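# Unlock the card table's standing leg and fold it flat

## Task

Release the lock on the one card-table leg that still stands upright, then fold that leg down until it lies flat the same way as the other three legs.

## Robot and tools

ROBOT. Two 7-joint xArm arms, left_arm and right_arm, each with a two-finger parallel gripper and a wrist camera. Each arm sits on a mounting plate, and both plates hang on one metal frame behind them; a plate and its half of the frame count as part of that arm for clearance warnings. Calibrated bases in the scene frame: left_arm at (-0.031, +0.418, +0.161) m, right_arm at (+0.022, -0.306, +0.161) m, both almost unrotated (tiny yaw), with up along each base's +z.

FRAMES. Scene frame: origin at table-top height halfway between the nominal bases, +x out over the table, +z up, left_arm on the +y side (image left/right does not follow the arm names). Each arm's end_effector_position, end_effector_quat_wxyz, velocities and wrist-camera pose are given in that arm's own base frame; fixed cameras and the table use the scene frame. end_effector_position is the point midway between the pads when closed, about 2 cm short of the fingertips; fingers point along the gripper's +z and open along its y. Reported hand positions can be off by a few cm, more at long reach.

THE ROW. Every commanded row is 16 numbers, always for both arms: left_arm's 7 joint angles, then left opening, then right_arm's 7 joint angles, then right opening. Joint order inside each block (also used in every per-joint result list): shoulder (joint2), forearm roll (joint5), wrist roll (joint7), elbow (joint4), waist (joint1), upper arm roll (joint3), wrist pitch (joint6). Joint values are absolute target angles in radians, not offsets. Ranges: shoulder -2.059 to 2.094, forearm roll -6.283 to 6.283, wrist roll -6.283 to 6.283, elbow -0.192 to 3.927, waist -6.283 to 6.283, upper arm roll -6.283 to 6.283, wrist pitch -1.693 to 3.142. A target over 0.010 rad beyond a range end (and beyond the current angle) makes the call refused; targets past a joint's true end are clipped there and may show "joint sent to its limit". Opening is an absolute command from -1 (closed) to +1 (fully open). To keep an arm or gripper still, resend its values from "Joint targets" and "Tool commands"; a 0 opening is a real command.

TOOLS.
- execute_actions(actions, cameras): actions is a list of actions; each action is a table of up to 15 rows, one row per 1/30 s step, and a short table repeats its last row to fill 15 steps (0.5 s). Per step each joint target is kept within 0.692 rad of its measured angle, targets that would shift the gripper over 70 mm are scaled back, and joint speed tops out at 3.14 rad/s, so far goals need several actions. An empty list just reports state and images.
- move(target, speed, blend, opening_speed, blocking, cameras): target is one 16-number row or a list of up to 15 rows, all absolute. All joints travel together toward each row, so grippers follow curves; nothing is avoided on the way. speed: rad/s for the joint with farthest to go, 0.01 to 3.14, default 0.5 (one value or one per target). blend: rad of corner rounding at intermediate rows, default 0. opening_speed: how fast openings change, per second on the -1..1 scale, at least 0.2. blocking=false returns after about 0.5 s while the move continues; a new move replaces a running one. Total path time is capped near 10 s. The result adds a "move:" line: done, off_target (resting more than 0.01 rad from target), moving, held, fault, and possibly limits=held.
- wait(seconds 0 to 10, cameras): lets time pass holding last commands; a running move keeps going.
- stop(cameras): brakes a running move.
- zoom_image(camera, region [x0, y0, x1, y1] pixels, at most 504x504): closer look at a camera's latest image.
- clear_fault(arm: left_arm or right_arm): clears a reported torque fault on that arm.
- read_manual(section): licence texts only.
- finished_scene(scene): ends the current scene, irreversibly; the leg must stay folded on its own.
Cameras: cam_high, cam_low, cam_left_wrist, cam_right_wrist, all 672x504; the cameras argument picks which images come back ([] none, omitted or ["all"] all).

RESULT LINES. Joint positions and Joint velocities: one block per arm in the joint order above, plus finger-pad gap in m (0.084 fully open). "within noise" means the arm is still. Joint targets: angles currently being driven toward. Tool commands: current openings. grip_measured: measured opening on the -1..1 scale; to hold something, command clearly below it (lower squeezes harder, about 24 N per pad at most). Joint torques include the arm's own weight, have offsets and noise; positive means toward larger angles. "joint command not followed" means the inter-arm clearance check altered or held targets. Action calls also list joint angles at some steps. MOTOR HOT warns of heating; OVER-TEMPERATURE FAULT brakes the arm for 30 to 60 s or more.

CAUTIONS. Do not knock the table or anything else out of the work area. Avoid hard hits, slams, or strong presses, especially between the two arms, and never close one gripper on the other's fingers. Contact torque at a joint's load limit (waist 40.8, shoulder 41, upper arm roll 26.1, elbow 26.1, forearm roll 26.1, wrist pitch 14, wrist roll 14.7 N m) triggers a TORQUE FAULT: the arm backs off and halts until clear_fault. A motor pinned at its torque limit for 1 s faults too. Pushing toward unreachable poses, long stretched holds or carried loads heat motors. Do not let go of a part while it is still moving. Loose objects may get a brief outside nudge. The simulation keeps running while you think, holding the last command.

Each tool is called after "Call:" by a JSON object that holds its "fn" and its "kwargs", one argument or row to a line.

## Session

Call:
{"fn": "execute_actions", "kwargs": {
  "actions": []
}}

Call:
{"fn": "zoom_image", "kwargs": {
  "camera": "cam_low",
  "region": [180, 60, 500, 340]
}}

Scene clock: 0.00 s.
left_arm: end_effector_position=(+0.5010, -0.1840, +0.0241) grip_measured=+1.00 end_effector_quat_wxyz=(-0.321, +0.469, +0.794, +0.214) | right_arm: end_effector_position=(+0.1457, -0.1379, +0.1988) grip_measured=+1.00 end_effector_quat_wxyz=(-0.028, +0.224, +0.974, -0.013)
Joint names: [shoulder, forearm roll, wrist roll, elbow, waist, upper arm roll, wrist pitch]
Joint positions: left_arm=[1.075 0.314 -2.662 2.089 -0.611 0.122 1.694 0.084] | right_arm=[-0.333 3.076 -0.192 0.683 -0.647 -0.032 -1.057 0.084]
Joint velocities: within noise
Joint torques (N m): no reading
Motor temperatures (°C): left_arm=[37 37 37 36 38 36 35] | right_arm=[36 34 39 39 39 33 38]
Joint targets: left_arm=[1.075 0.314 -2.661 2.089 -0.611 0.122 1.694] | right_arm=[-0.333 3.076 -0.192 0.683 -0.647 -0.032 -1.057]
Tool commands: left_gripper/opening=+1.0 right_gripper/opening=+1.0
camera_calibration:
cam_left_wrist: T_world_to_cam=[[0.888055, 0.457339, 0.0468992, -0.331216], [0.352797, -0.612519, -0.707357, -0.205722], [-0.294775, 0.644718, -0.705298, 0.414821], [0, 0, 0, 1]] pos_world=[0.488995, -0.241973, 0.162587]
cam_right_wrist: T_world_to_cam=[[0.425346, 0.904266, -0.0372083, 0.101322], [0.902689, -0.426843, -0.0543917, -0.114958], [-0.0650666, -0.0104522, -0.997826, 0.339064], [0, 0, 0, 1]] pos_world=[0.0827362, -0.137147, 0.335844]

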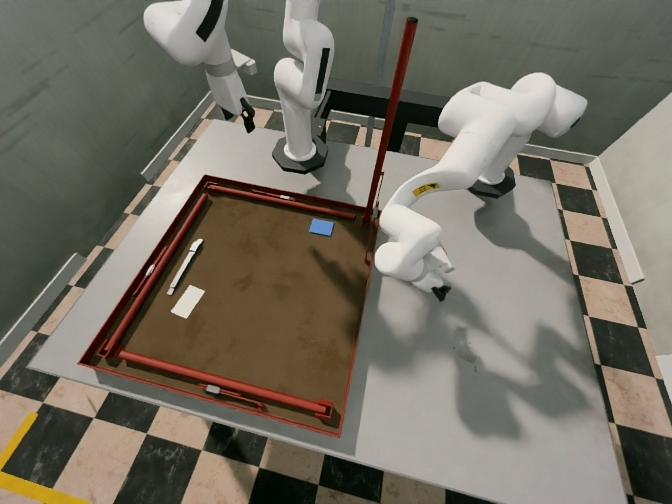

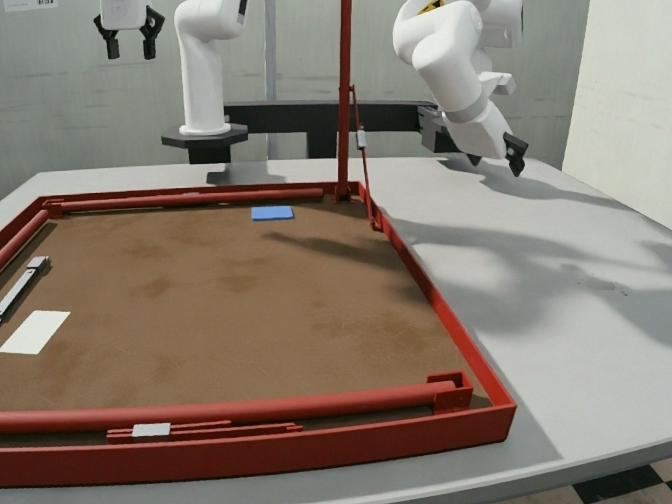

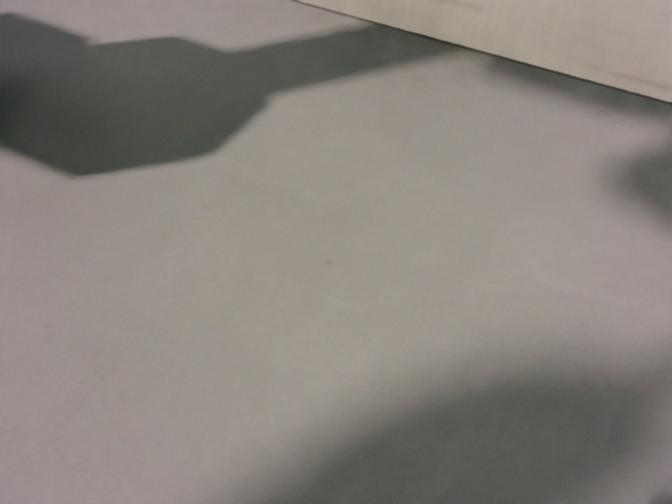

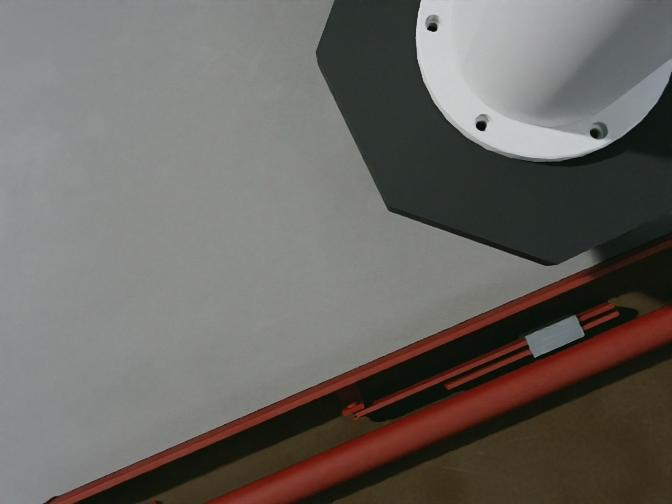

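Scaled by 1.575 from the camera's 672x504 image, which has a finer 960x720 frame.

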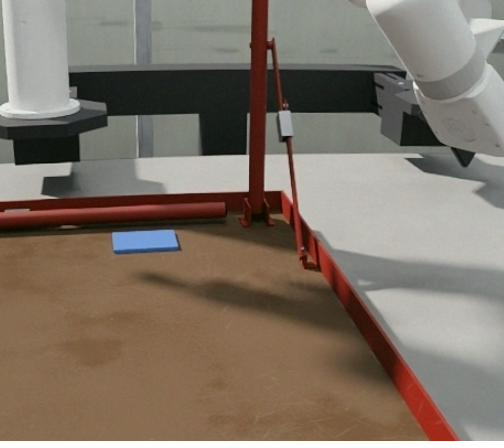

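Call:
{"fn": "move", "kwargs": {
  "target": [
    [-0.2,0.314,-2.0,1.0,0.1,0.122,1.3,0,-0.333,3.076,-0.192,0.683,-0.647,-0.032,-1.057,0.5],
    [-0.2,1.764,0.92,1.0,0.30,0,-1.512,0.6,-0.333,3.076,-0.192,0.683,-0.647,-0.032,-1.057,0.5],
    [1.289,1.764,0.92,0.990,0.19,0,-1.512,0.6,-0.333,3.076,-0.192,0.683,-0.647,-0.032,-1.057,0.5]
  ],
  "speed": [1.0,1.2,0.8],
  "blend": 0.1
}}

Call:
{"fn": "zoom_image", "kwargs": {
  "camera": "cam_high",
  "region": [330, 150, 430, 280]
}}

Scene clock: 23.80 s.
left_arm: end_effector_position=(+0.2834, -0.2009, +0.0208) grip_measured=+0.59 end_effector_quat_wxyz=(-0.325, -0.318, +0.632, -0.628) | right_arm: end_effector_position=(+0.1456, -0.1378, +0.1986) grip_measured=+0.49 end_effector_quat_wxyz=(-0.028, +0.224, +0.974, -0.012)
Joint names: [shoulder, forearm roll, wrist roll, elbow, waist, upper arm roll, wrist pitch]
Joint positions: left_arm=[1.289 1.764 0.92 0.99 0.19 0 -1.512 0.069] | right_arm=[-0.333 3.076 -0.192 0.683 -0.647 -0.032 -1.057 0.065]
Joint velocities: within noise
Joint torques (N m): left_arm=[-19.59 -0.3 1.81 -1.17 -10.62 -0.67 -1.4] | right_arm=[-5.71 1.25 1.22 14.38 2.24 -1.22 -2.58]
Motor temperatures (°C): left_arm=[39 37 37 39 38 37 36] | right_arm=[36 34 39 43 39 33 38]
Joint targets: left_arm=[1.289 1.764 0.920 0.990 0.190 0.000 -1.512] | right_arm=[-0.333 3.076 -0.192 0.683 -0.647 -0.032 -1.057]
move: done; blend cut to 0 rad at target 1, 0 rad at target 2
camera_calibration:
cam_left_wrist: T_world_to_cam=[[-0.808004, 0.0238043, -0.588695, 0.276736], [0.588842, -0.00105323, -0.808248, -0.0835698], [-0.0198598, -0.999716, -0.0131659, -0.0633303], [0, 0, 0, 1]] pos_world=[0.271556, -0.0699878, 0.0945344]
cam_right_wrist: T_world_to_cam=[[0.425577, 0.904182, -0.0365845, 0.10108], [0.902566, -0.427038, -0.0549037, -0.114809], [-0.0652659, -0.00965415, -0.997821, 0.339087], [0, 0, 0, 1]] pos_world=[0.0827364, -0.137149, 0.335743]

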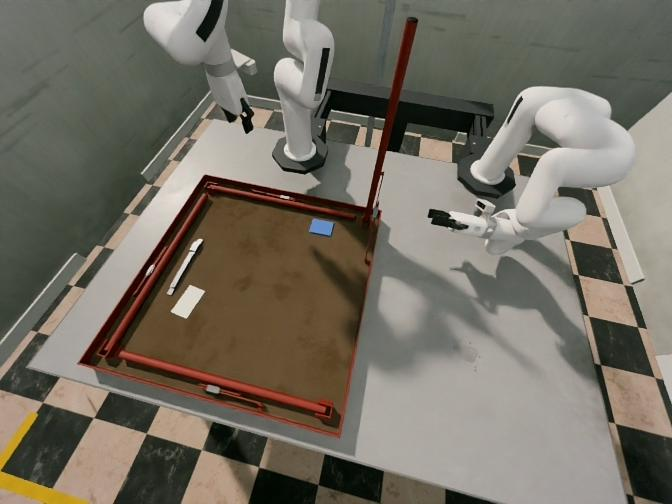

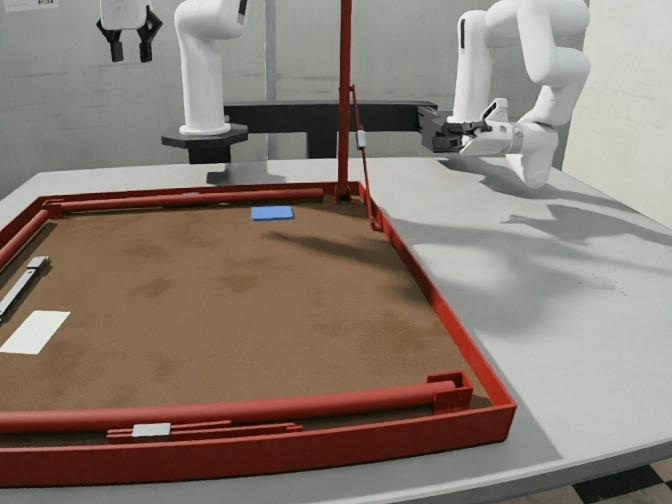

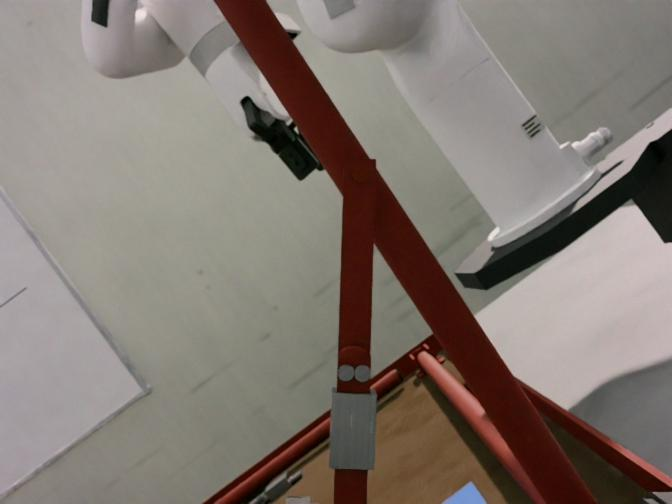

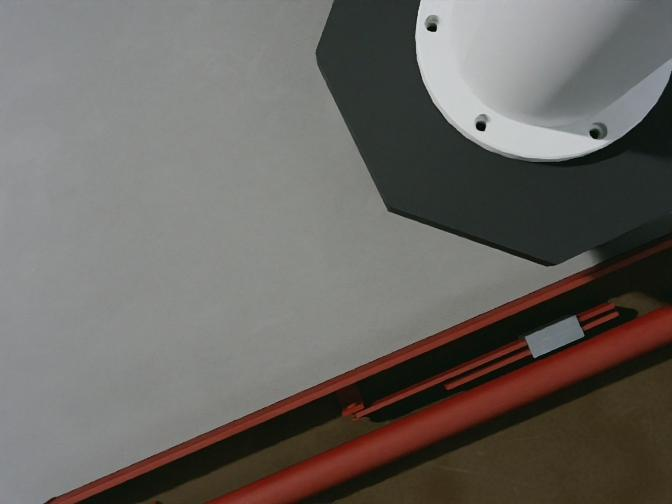

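Scaled by 3.877 from the camera's 672x504 image, which has a finer 960x720 frame.

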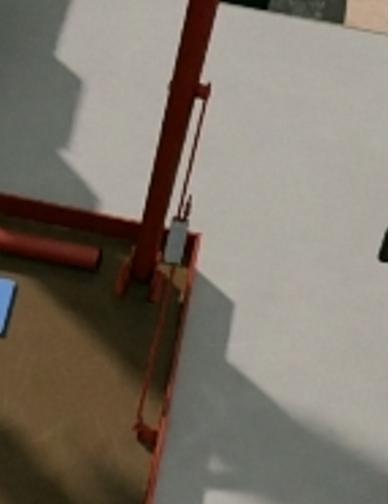

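Call:
{"fn": "move", "kwargs": {
  "target": [1.298,1.456,0.847,1.071,-0.13,0,-1.597,0.6,-0.333,3.076,-0.192,0.683,-0.647,-0.032,-1.057,0.5],
  "speed": 0.5,
  "cameras": ["cam_left_wrist"]
}}

Scene clock: 31.57 s.
left_arm: end_effector_position=(+0.3062, -0.2898, +0.0182) grip_measured=+0.59 end_effector_quat_wxyz=(-0.327, -0.319, +0.631, -0.627) | right_arm: end_effector_position=(+0.1456, -0.1378, +0.1986) grip_measured=+0.49 end_effector_quat_wxyz=(-0.028, +0.224, +0.974, -0.012)
Joint names: [shoulder, forearm roll, wrist roll, elbow, waist, upper arm roll, wrist pitch]
Joint positions: left_arm=[1.298 1.456 0.847 1.071 -0.13 0 -1.597 0.069] | right_arm=[-0.333 3.076 -0.192 0.683 -0.647 -0.032 -1.057 0.065]
Joint velocities: within noise
Joint torques (N m): left_arm=[-21.71 -1.09 -1.94 3.46 -10.41 -4.53 -4.5] | right_arm=[-6.67 0.65 1.33 16.03 1.79 -0.86 -2.3]
Motor temperatures (°C): left_arm=[39 37 37 38 38 36 36] | right_arm=[36 34 39 43 39 33 38]
Joint targets: left_arm=[1.298 1.456 0.847 1.071 -0.130 0.000 -1.597] | right_arm=[-0.333 3.076 -0.192 0.683 -0.647 -0.032 -1.057]
move: done
camera_calibration:
cam_left_wrist: T_world_to_cam=[[-0.81123, 0.0244702, -0.584215, 0.296774], [0.584374, -0.000747929, -0.811484, -0.0976806], [-0.0202941, -0.9997, -0.013693, -0.151698], [0, 0, 0, 1]] pos_world=[0.294756, -0.158988, 0.0920364]
Images, in order (width x height): cam_left_wrist 672x504.

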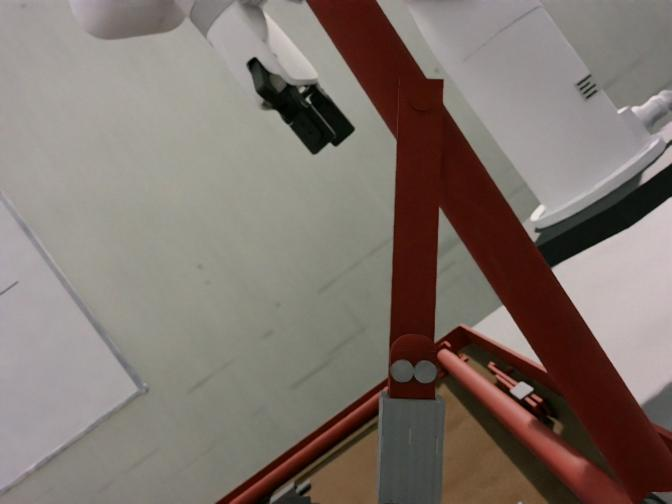

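Call:
{"fn": "move", "kwargs": {
  "target": [
    [1.302,1.27,0.77,1.14,-0.32,0,-1.611,0.6,-0.333,3.076,-0.192,0.683,-0.647,-0.032,-1.057,0.5],
    [1.3025,1.169,0.731,1.181,-0.4175,0,-1.6185,0.6,-0.333,3.076,-0.192,0.683,-0.647,-0.032,-1.057,0.5]
  ],
  "speed": 0.3,
  "cameras": ["cam_left_wrist","cam_right_wrist","cam_low"]
}}

Call:
{"fn": "zoom_image", "kwargs": {
  "camera": "cam_low",
  "region": [300, 80, 460, 240]
}}

Scene clock: 43.03 s.
left_arm: end_effector_position=(+0.3086, -0.3860, +0.0202) grip_measured=+0.59 end_effector_quat_wxyz=(-0.328, -0.320, +0.631, -0.626) | right_arm: end_effector_position=(+0.1456, -0.1378, +0.1986) grip_measured=+0.49 end_effector_quat_wxyz=(-0.028, +0.224, +0.974, -0.012)
Joint names: [shoulder, forearm roll, wrist roll, elbow, waist, upper arm roll, wrist pitch]
Joint positions: left_arm=[1.303 1.169 0.731 1.181 -0.417 0 -1.618 0.069] | right_arm=[-0.333 3.076 -0.192 0.683 -0.647 -0.032 -1.057 0.065]
Joint velocities: within noise
Joint torques (N m): left_arm=[-23.78 -1.32 -1.81 5.45 -10.74 -4.92 -4.5] | right_arm=[-7.77 -0.16 1.3 17.78 1.61 -0.56 -2.16]
Motor temperatures (°C): left_arm=[39 37 37 37 38 37 36] | right_arm=[36 34 39 44 39 33 39]
Joint targets: left_arm=[1.302 1.169 0.731 1.181 -0.418 0.000 -1.619] | right_arm=[-0.333 3.076 -0.192 0.683 -0.647 -0.032 -1.057]
move: done
camera_calibration:
cam_left_wrist: T_world_to_cam=[[-0.812537, 0.0250257, -0.582372, 0.302845], [0.582527, -0.0013211, -0.81281, -0.0971795], [-0.0211105, -0.999686, -0.0135047, -0.247558], [0, 0, 0, 1]] pos_world=[0.297456, -0.255188, 0.0940368]
cam_right_wrist: T_world_to_cam=[[0.425577, 0.904182, -0.0365845, 0.10108], [0.902566, -0.427038, -0.0549037, -0.114809], [-0.0652659, -0.00965415, -0.997821, 0.339087], [0, 0, 0, 1]] pos_world=[0.0827364, -0.137149, 0.335743]
Images, in order (width x height): cam_low 672x504, cam_left_wrist 672x504, cam_right_wrist 672x504.

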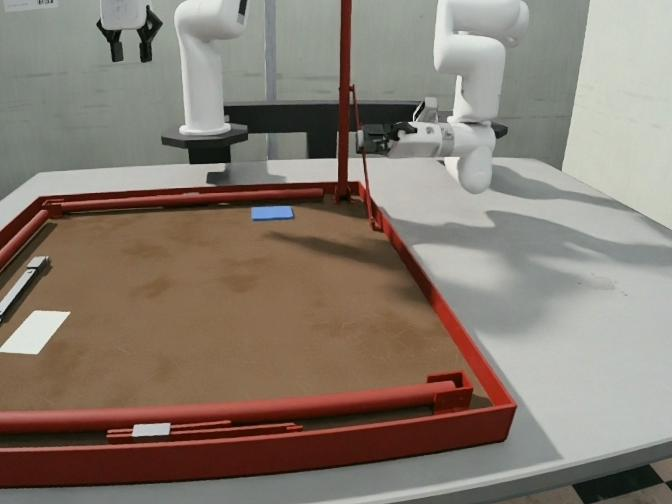

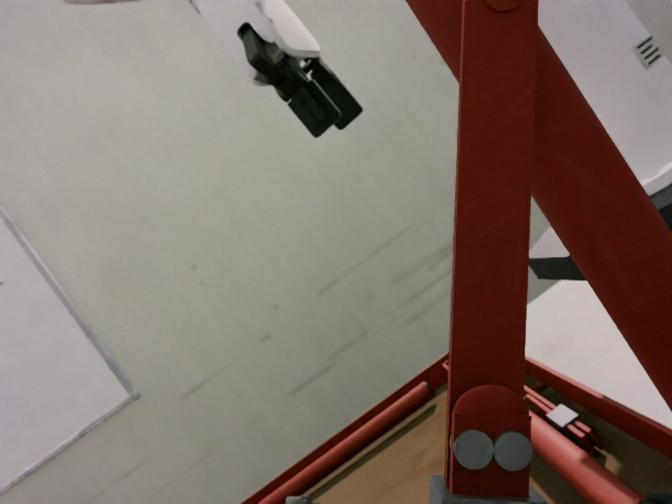

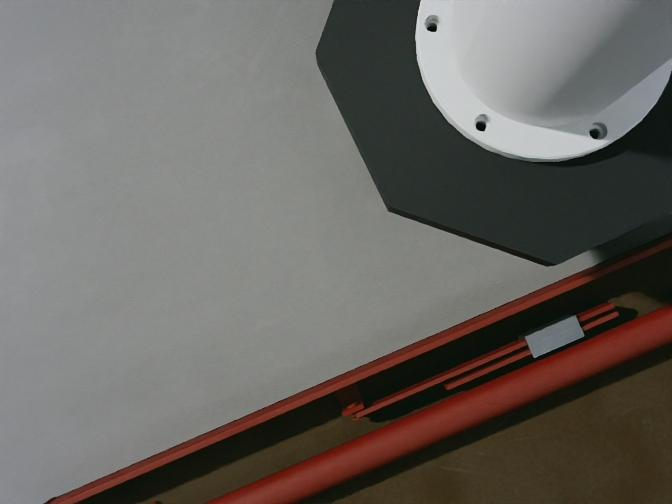

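Scaled by 3.150 from the camera's 672x504 image, which has a finer 960x720 frame.

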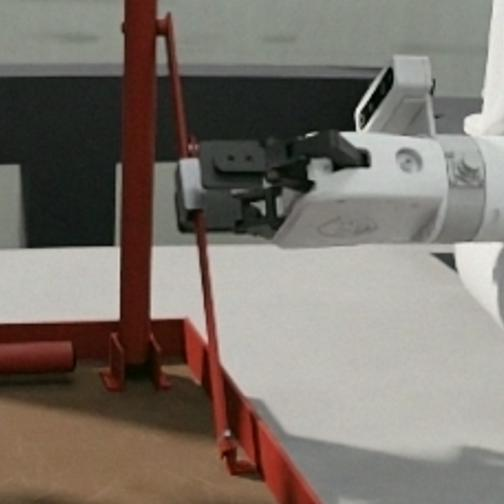

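Call:
{"fn": "move", "kwargs": {
  "target": [1.3025,1.169,0.731,1.181,-0.4175,0,-1.6185,-0.8,-0.333,3.076,-0.192,0.683,-0.647,-0.032,-1.057,0.5],
  "opening_speed": 0.8,
  "cameras": []
}}

Call:
{"fn": "move", "kwargs": {
  "target": [1.3925,1.192,0.682,1.325,-0.3925,0,-1.596,-0.9,-0.333,3.076,-0.192,0.683,-0.647,-0.032,-1.057,0.5],
  "speed": 0.12
}}

Scene clock: 50.60 s.
left_arm: end_effector_position=(+0.3085, -0.3861, +0.0202) grip_measured=-0.51 end_effector_quat_wxyz=(-0.328, -0.320, +0.631, -0.626) | right_arm: end_effector_position=(+0.1456, -0.1378, +0.1986) grip_measured=+0.49 end_effector_quat_wxyz=(-0.028, +0.224, +0.974, -0.012)
Joint names: [shoulder, forearm roll, wrist roll, elbow, waist, upper arm roll, wrist pitch]
Joint positions: left_arm=[1.303 1.169 0.731 1.181 -0.418 0 -1.619 0.022] | right_arm=[-0.333 3.076 -0.192 0.683 -0.647 -0.032 -1.057 0.065]
Joint velocities: within noise
Joint torques (N m): left_arm=[-27.26 -0.98 -1.47 3.87 -9.07 -4.81 -2.93] | right_arm=[-9.07 -0.33 1.24 18.54 0.93 -0.14 -1.99]
Motor temperatures (°C): left_arm=[39 37 37 37 38 37 36] | right_arm=[36 34 39 45 39 33 39]
Joint targets: left_arm=[1.302 1.169 0.731 1.181 -0.417 0.000 -1.619] | right_arm=[-0.333 3.076 -0.192 0.683 -0.647 -0.032 -1.057]
move: done
No camera images: "cameras" was empty.

Scene clock: 52.30 s.
left_arm: end_effector_position=(+0.3266, -0.3861, -0.0037) grip_measured=-0.51 end_effector_quat_wxyz=(-0.328, -0.320, +0.631, -0.627) | right_arm: end_effector_position=(+0.1456, -0.1378, +0.1986) grip_measured=+0.49 end_effector_quat_wxyz=(-0.028, +0.224, +0.974, -0.012)
Joint names: [shoulder, forearm roll, wrist roll, elbow, waist, upper arm roll, wrist pitch]
Joint positions: left_arm=[1.392 1.192 0.682 1.325 -0.393 0 -1.596 0.022] | right_arm=[-0.333 3.076 -0.192 0.683 -0.647 -0.032 -1.057 0.065]
Joint velocities: within noise
Joint torques (N m): left_arm=[-16.96 1.42 -2.57 3.3 9.74 1.17 3.49] | right_arm=[-9.17 -0.35 1.22 18.66 0.61 0 -1.85]
Motor temperatures (°C): left_arm=[39 37 37 37 38 37 36] | right_arm=[36 34 39 45 39 33 39]
Joint targets: left_arm=[1.393 1.192 0.682 1.325 -0.392 0.000 -1.596] | right_arm=[-0.333 3.076 -0.192 0.683 -0.647 -0.032 -1.057]
move: done
camera_calibration:
cam_left_wrist: T_world_to_cam=[[-0.812459, 0.0247102, -0.582494, 0.303458], [0.582639, -0.00159156, -0.812729, -0.127202], [-0.0210098, -0.999693, -0.0131041, -0.247663], [0, 0, 0, 1]] pos_world=[0.315456, -0.255288, 0.0701364]
cam_right_wrist: T_world_to_cam=[[0.425577, 0.904182, -0.0365845, 0.10108], [0.902566, -0.427038, -0.0549037, -0.114809], [-0.0652659, -0.00965415, -0.997821, 0.339087], [0, 0, 0, 1]] pos_world=[0.0827364, -0.137149, 0.335743]

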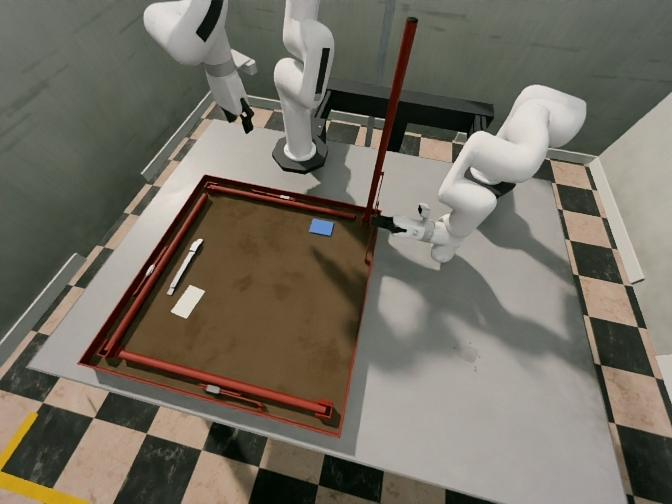

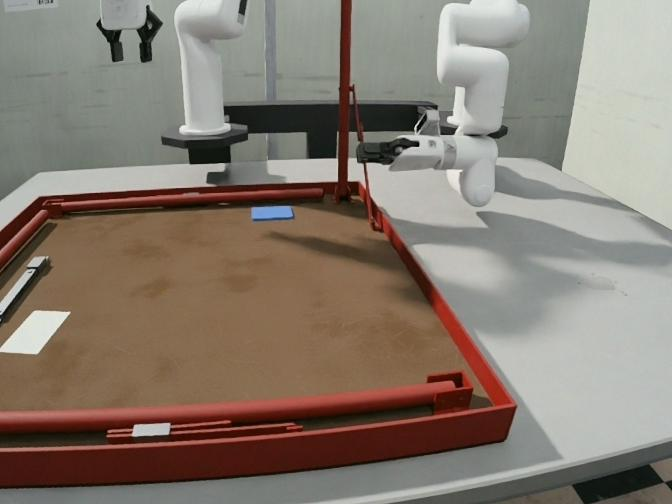

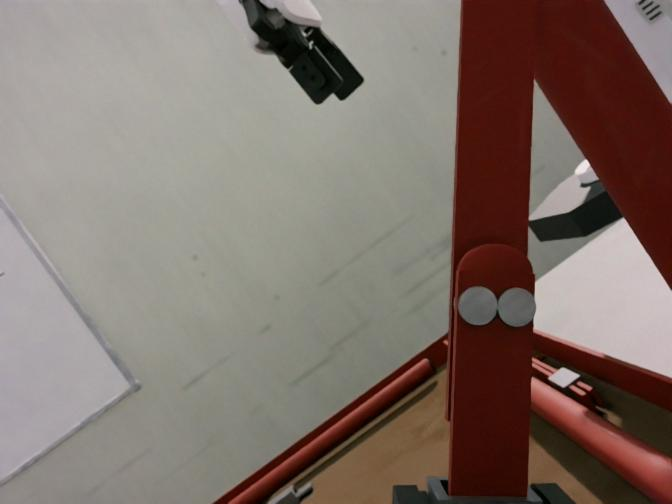

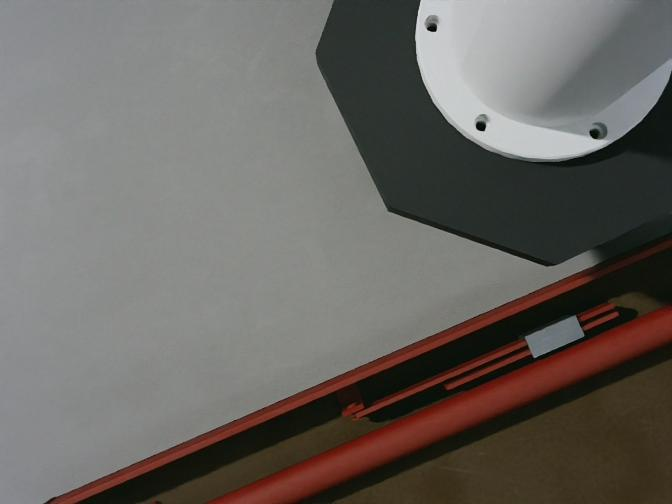

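Call:
{"fn": "move", "kwargs": {
  "target": [1.3925,1.192,0.682,1.325,-0.3925,0,-1.596,-0.1,-0.333,3.076,-0.192,0.683,-0.647,-0.032,-1.057,0.5],
  "opening_speed": 1.0,
  "cameras": []
}}

Call:
{"fn": "move", "kwargs": {
  "target": [
    [1.3025,1.169,0.731,1.181,-0.4175,0,-1.6185,-0.1,-0.333,3.076,-0.192,0.683,-0.647,-0.032,-1.057,0.5],
    [1.220,1.147,0.765,1.060,-0.441,0,-1.637,-0.1,-0.333,3.076,-0.192,0.683,-0.647,-0.032,-1.057,0.5],
    [1.1725,1.181,0.687,1.100,-0.403,0,-1.598,-0.1,-0.333,3.076,-0.192,0.683,-0.647,-0.032,-1.057,0.5]
  ],
  "speed": [0.15,0.15,0.08]
}}

Scene clock: 63.33 s.
left_arm: end_effector_position=(+0.3266, -0.3861, -0.0038) grip_measured=-0.11 end_effector_quat_wxyz=(-0.328, -0.320, +0.631, -0.626) | right_arm: end_effector_position=(+0.1456, -0.1378, +0.1986) grip_measured=+0.49 end_effector_quat_wxyz=(-0.028, +0.224, +0.974, -0.012)
Joint names: [shoulder, forearm roll, wrist roll, elbow, waist, upper arm roll, wrist pitch]
Joint positions: left_arm=[1.393 1.192 0.682 1.325 -0.392 0 -1.596 0.039] | right_arm=[-0.333 3.076 -0.192 0.683 -0.647 -0.032 -1.057 0.065]
Joint velocities: within noise
Joint torques (N m): left_arm=[-35.88 1.41 -0.41 5.59 -0.56 -3.81 -4.49] | right_arm=[-9.28 -0.38 1.19 18.6 0.36 0.21 -1.75]
Motor temperatures (°C): left_arm=[39 37 37 36 38 37 36] | right_arm=[36 34 39 46 39 33 39]
Joint targets: left_arm=[1.393 1.192 0.682 1.325 -0.392 0.000 -1.596] | right_arm=[-0.333 3.076 -0.192 0.683 -0.647 -0.032 -1.057]
move: done
No camera images: "cameras" was empty.

Scene clock: 66.60 s.
left_arm: end_effector_position=(+0.3174, -0.3860, +0.0607) grip_measured=-0.11 end_effector_quat_wxyz=(-0.327, -0.320, +0.631, -0.627) | right_arm: end_effector_position=(+0.1456, -0.1378, +0.1986) grip_measured=+0.49 end_effector_quat_wxyz=(-0.028, +0.224, +0.974, -0.012)
Joint names: [shoulder, forearm roll, wrist roll, elbow, waist, upper arm roll, wrist pitch]
Joint positions: left_arm=[1.173 1.181 0.687 1.1 -0.403 0 -1.598 0.039] | right_arm=[-0.333 3.076 -0.192 0.683 -0.647 -0.032 -1.057 0.065]
Joint velocities: within noise
Joint torques (N m): left_arm=[-35.37 1.42 -1.91 6.38 10.2 -4.75 -1.21] | right_arm=[-9.34 -0.52 1.25 18.5 0.1 0.47 -1.66]
Motor temperatures (°C): left_arm=[39 37 37 36 38 37 36] | right_arm=[36 34 39 46 39 33 39]
Joint targets: left_arm=[1.172 1.181 0.687 1.100 -0.403 0.000 -1.598] | right_arm=[-0.333 3.076 -0.192 0.683 -0.647 -0.032 -1.057]
move: done
camera_calibration:
cam_left_wrist: T_world_to_cam=[[-0.812103, 0.0246227, -0.582994, 0.33335], [0.583157, -0.000687803, -0.812359, -0.0694201], [-0.0204035, -0.999697, -0.0138003, -0.247107], [0, 0, 0, 1]] pos_world=[0.306156, -0.255288, 0.134537]
cam_right_wrist: T_world_to_cam=[[0.425577, 0.904182, -0.0365845, 0.10108], [0.902566, -0.427038, -0.0549037, -0.114809], [-0.0652659, -0.00965415, -0.997821, 0.339087], [0, 0, 0, 1]] pos_world=[0.0827364, -0.137149, 0.335743]

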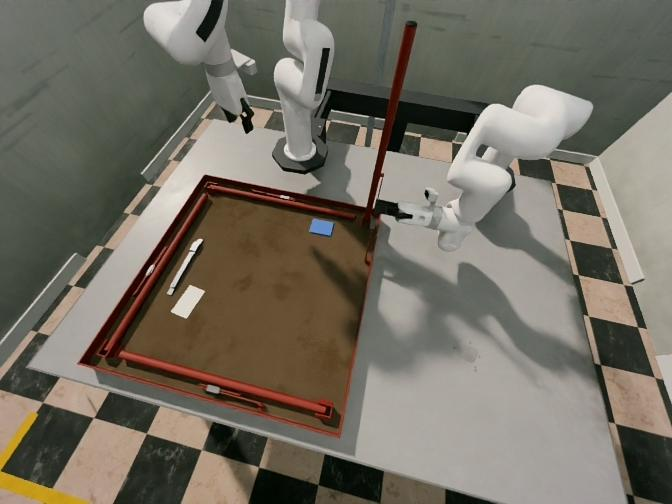

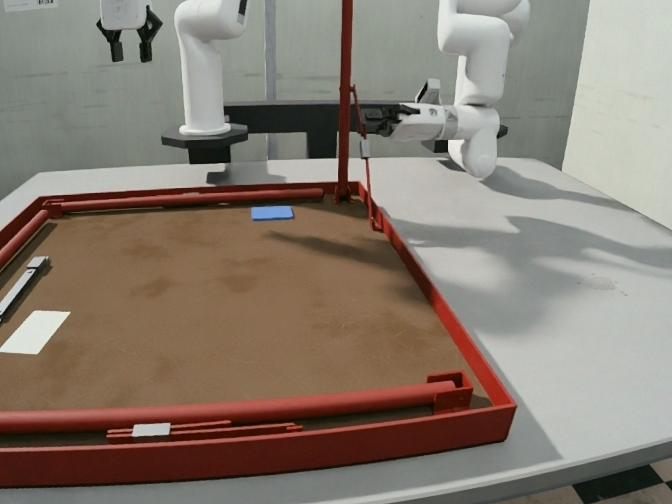

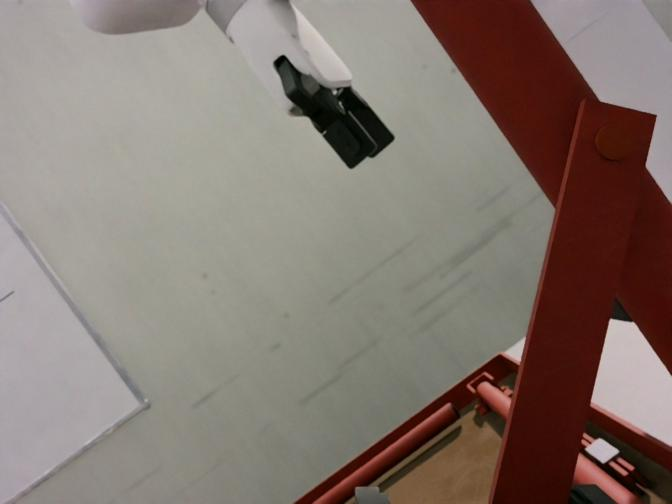

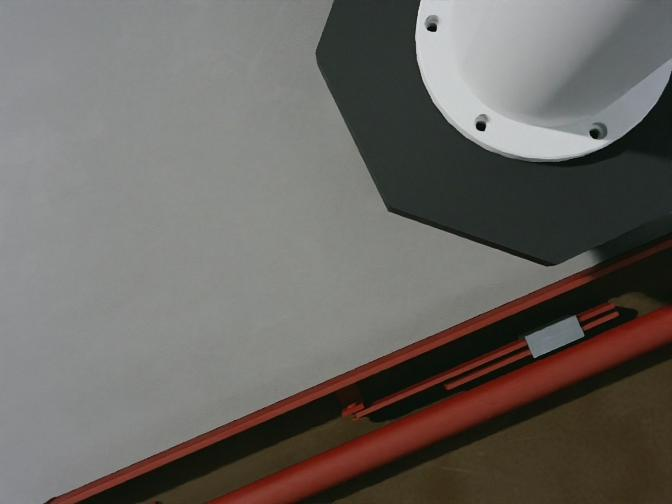

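Call:
{"fn": "move", "kwargs": {
  "target": [
    [1.18,1.55,0.687,1.06,0.0,0,-1.50,0.2,-0.8,3.076,-0.192,0.6,-0.647,0,-0.5,0.5],
    [1.18,1.85,0.687,1.03,0.3,0,-1.50,0.2,-1.15,-0.82,-1.204,0.58,-0.3,0,1.303,0.5]
  ],
  "speed": [0.5,1.3],
  "cameras": ["cam_high"]
}}

Call:
{"fn": "move", "kwargs": {
  "target": [1.18,1.85,0.687,1.03,0.3,0,-1.50,0.2,-1.15,-0.82,-1.204,0.58,1.635,0,1.303,0.7],
  "speed": 0.8
}}

Scene clock: 96.93 s.
left_arm: end_effector_position=(+0.3166, -0.1599, +0.0478) grip_measured=+0.19 end_effector_quat_wxyz=(-0.338, -0.357, +0.622, -0.609) | right_arm: end_effector_position=(+0.1832, -0.2268, +0.4377) grip_measured=+0.49 end_effector_quat_wxyz=(+0.423, +0.797, +0.411, -0.130)
Joint names: [shoulder, forearm roll, wrist roll, elbow, waist, upper arm roll, wrist pitch]
Joint positions: left_arm=[1.18 1.85 0.687 1.03 0.3 0 -1.5 0.052] | right_arm=[-1.15 -0.82 -1.204 0.58 -0.3 0 1.303 0.065]
Joint velocities: within noise
Joint torques (N m): left_arm=[-22.67 1.48 -1.34 -0.32 10.27 -0.63 -1.47] | right_arm=[0.47 -2.59 -0.99 16.04 3.1 1.57 0.54]
Motor temperatures (°C): left_arm=[40 37 37 36 38 37 36] | right_arm=[36 34 39 46 39 33 39]
Joint targets: left_arm=[1.180 1.850 0.687 1.030 0.300 0.000 -1.500] | right_arm=[-1.150 -0.820 -1.204 0.580 -0.300 0.000 1.303]
move: done
Images, in order (width x height): cam_high 672x504.

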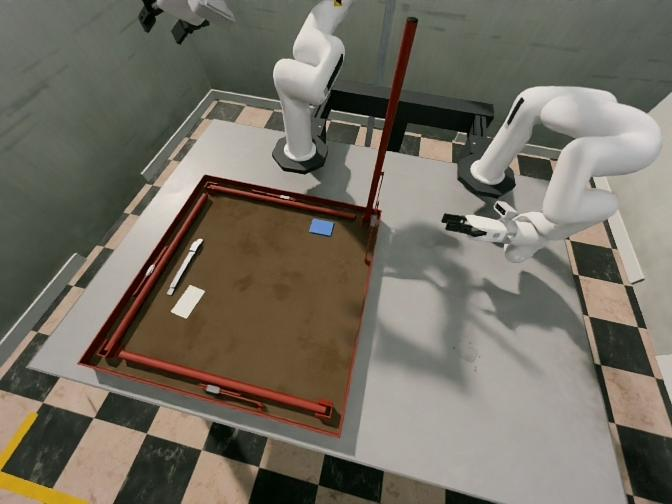

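Scene clock: 100.13 s.
left_arm: end_effector_position=(+0.3166, -0.1599, +0.0478) grip_measured=+0.19 end_effector_quat_wxyz=(-0.338, -0.357, +0.622, -0.609) | right_arm: end_effector_position=(+0.1468, +0.2519, +0.4378) grip_measured=+0.70 end_effector_quat_wxyz=(+0.347, +0.114, +0.889, +0.275)
Joint names: [shoulder, forearm roll, wrist roll, elbow, waist, upper arm roll, wrist pitch]
Joint positions: left_arm=[1.18 1.85 0.687 1.03 0.3 0 -1.5 0.052] | right_arm=[-1.15 -0.82 -1.204 0.58 1.635 0 1.303 0.073]
Joint velocities: within noise
Joint torques (N m): left_arm=[-23.77 1.43 -1.05 0.35 9.19 -0.85 -1.99] | right_arm=[1.56 -2.45 -1.03 18.25 2.96 -0.64 -0.3]
Motor temperatures (°C): left_arm=[40 37 37 36 38 37 36] | right_arm=[36 34 39 46 39 33 39]
Joint targets: left_arm=[1.180 1.850 0.687 1.030 0.300 0.000 -1.500] | right_arm=[-1.150 -0.820 -1.204 0.580 1.635 0.000 1.303]
move: done
camera_calibration:
cam_left_wrist: T_world_to_cam=[[-0.8552, 0.0177516, -0.517994, 0.329037], [0.518278, 0.0379508, -0.85437, -0.0505684], [0.00449189, -0.999122, -0.0416558, -0.027596], [0, 0, 0, 1]] pos_world=[0.307725, -0.0314936, 0.126086]
cam_right_wrist: T_world_to_cam=[[0.00405685, 0.827435, 0.561547, -0.423626], [0.736288, -0.382452, 0.558221, -0.191506], [0.676656, 0.411196, -0.610782, 0.197128], [0, 0, 0, 1]] pos_world=[0.00933485, 0.196223, 0.46519]

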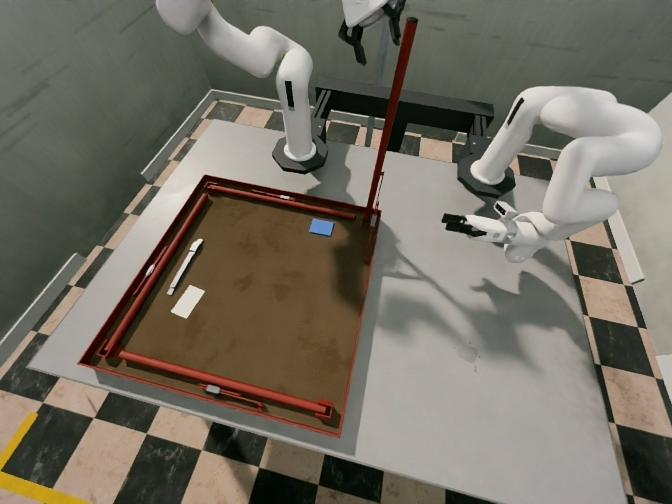

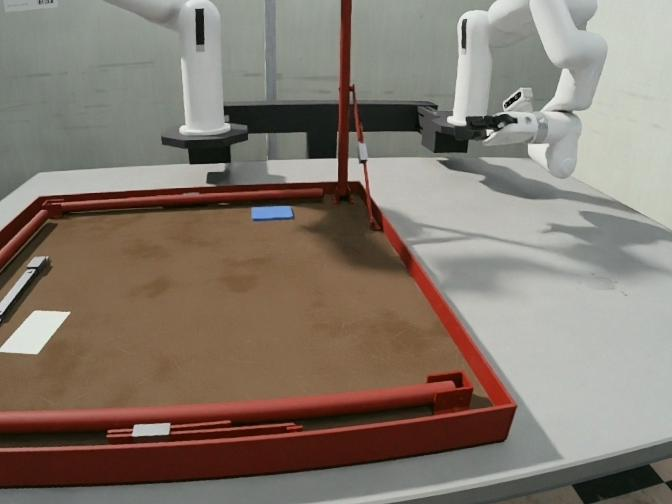

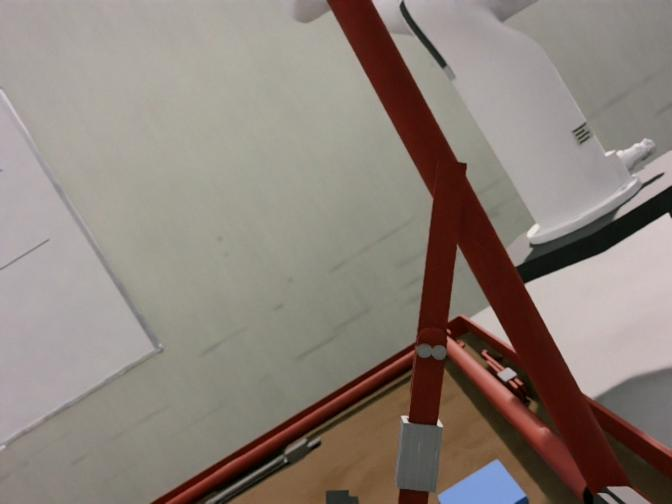

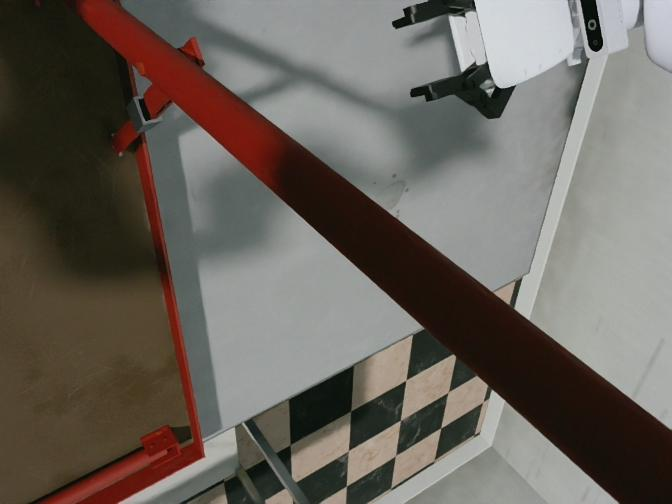

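Call:
{"fn": "move", "kwargs": {
  "target": [1.18,1.85,0.687,1.03,0.3,0,-1.50,0.2,-0.544,-0.82,-1.204,0.58,1.635,0,1.303,0.7],
  "speed": 0.5
}}

Scene clock: 104.93 s.
left_arm: end_effector_position=(+0.3166, -0.1599, +0.0478) grip_measured=+0.19 end_effector_quat_wxyz=(-0.338, -0.357, +0.622, -0.609) | right_arm: end_effector_position=(+0.1433, +0.3060, +0.2696) grip_measured=+0.70 end_effector_quat_wxyz=(+0.382, +0.000, +0.924, +0.000)
Joint names: [shoulder, forearm roll, wrist roll, elbow, waist, upper arm roll, wrist pitch]
Joint positions: left_arm=[1.18 1.85 0.687 1.03 0.3 0 -1.5 0.052] | right_arm=[-0.544 -0.82 -1.204 0.58 1.635 0 1.303 0.073]
Joint velocities: within noise
Joint torques (N m): left_arm=[-25.65 1.22 -0.63 1.3 8.04 -1.03 -2.66] | right_arm=[-3.04 -2 0.03 17.58 -2.8 -0.08 1.25]
Motor temperatures (°C): left_arm=[40 37 37 36 38 37 36] | right_arm=[36 34 39 46 39 33 38]
Joint targets: left_arm=[1.180 1.850 0.687 1.030 0.300 0.000 -1.500] | right_arm=[-0.544 -0.820 -1.204 0.580 1.635 0.000 1.303]
move: done
camera_calibration:
cam_left_wrist: T_world_to_cam=[[-0.8552, 0.0177516, -0.517994, 0.329037], [0.518278, 0.0379508, -0.85437, -0.0505684], [0.00449189, -0.999122, -0.0416558, -0.027596], [0, 0, 0, 1]] pos_world=[0.307725, -0.0314936, 0.126086]
cam_right_wrist: T_world_to_cam=[[-0.00727247, 0.999938, -0.00846385, -0.271451], [0.711104, 0.0111223, 0.702999, -0.230226], [0.703049, -0.000906141, -0.711141, 0.223965], [0, 0, 0, 1]] pos_world=[0.00428232, 0.274197, 0.318822]

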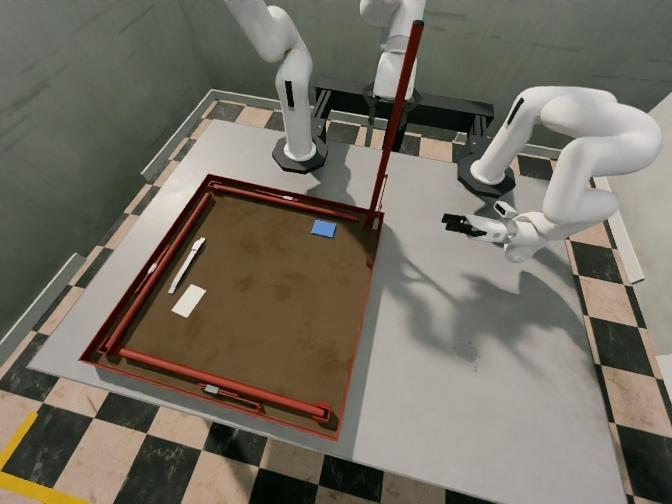

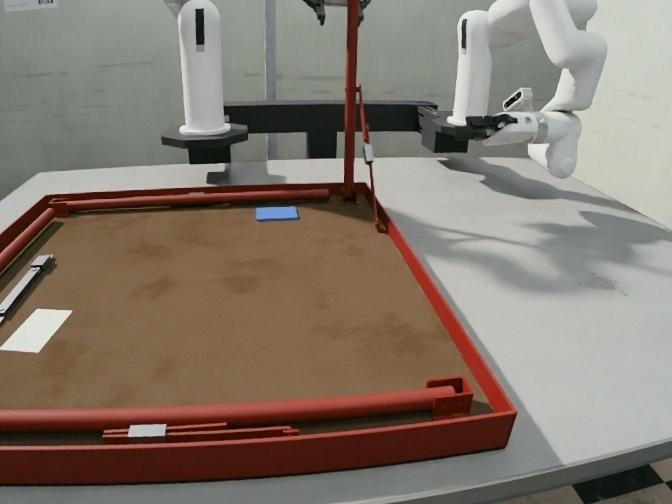

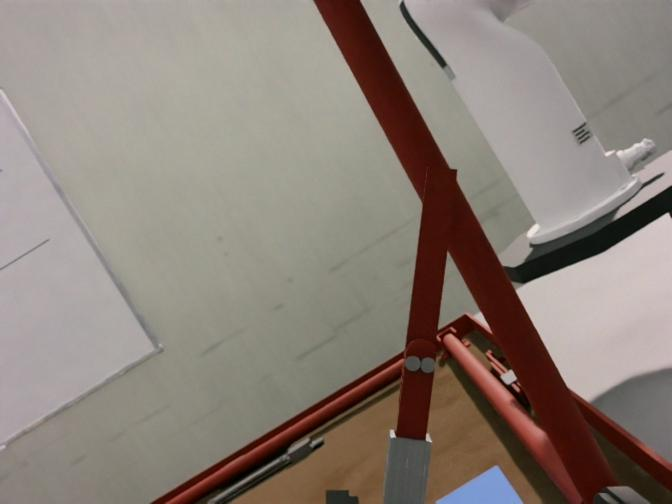

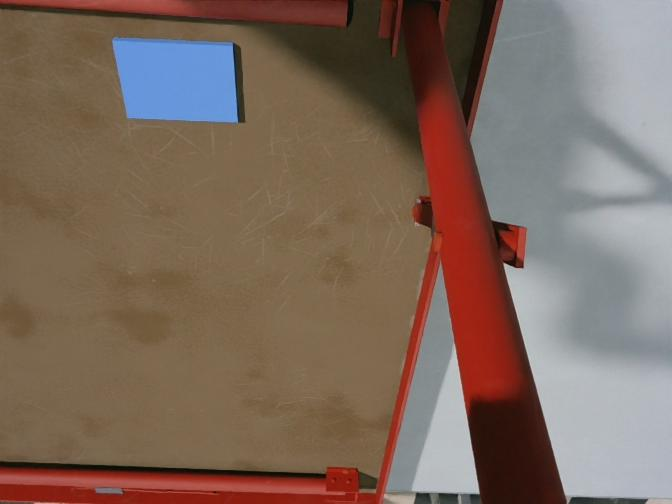

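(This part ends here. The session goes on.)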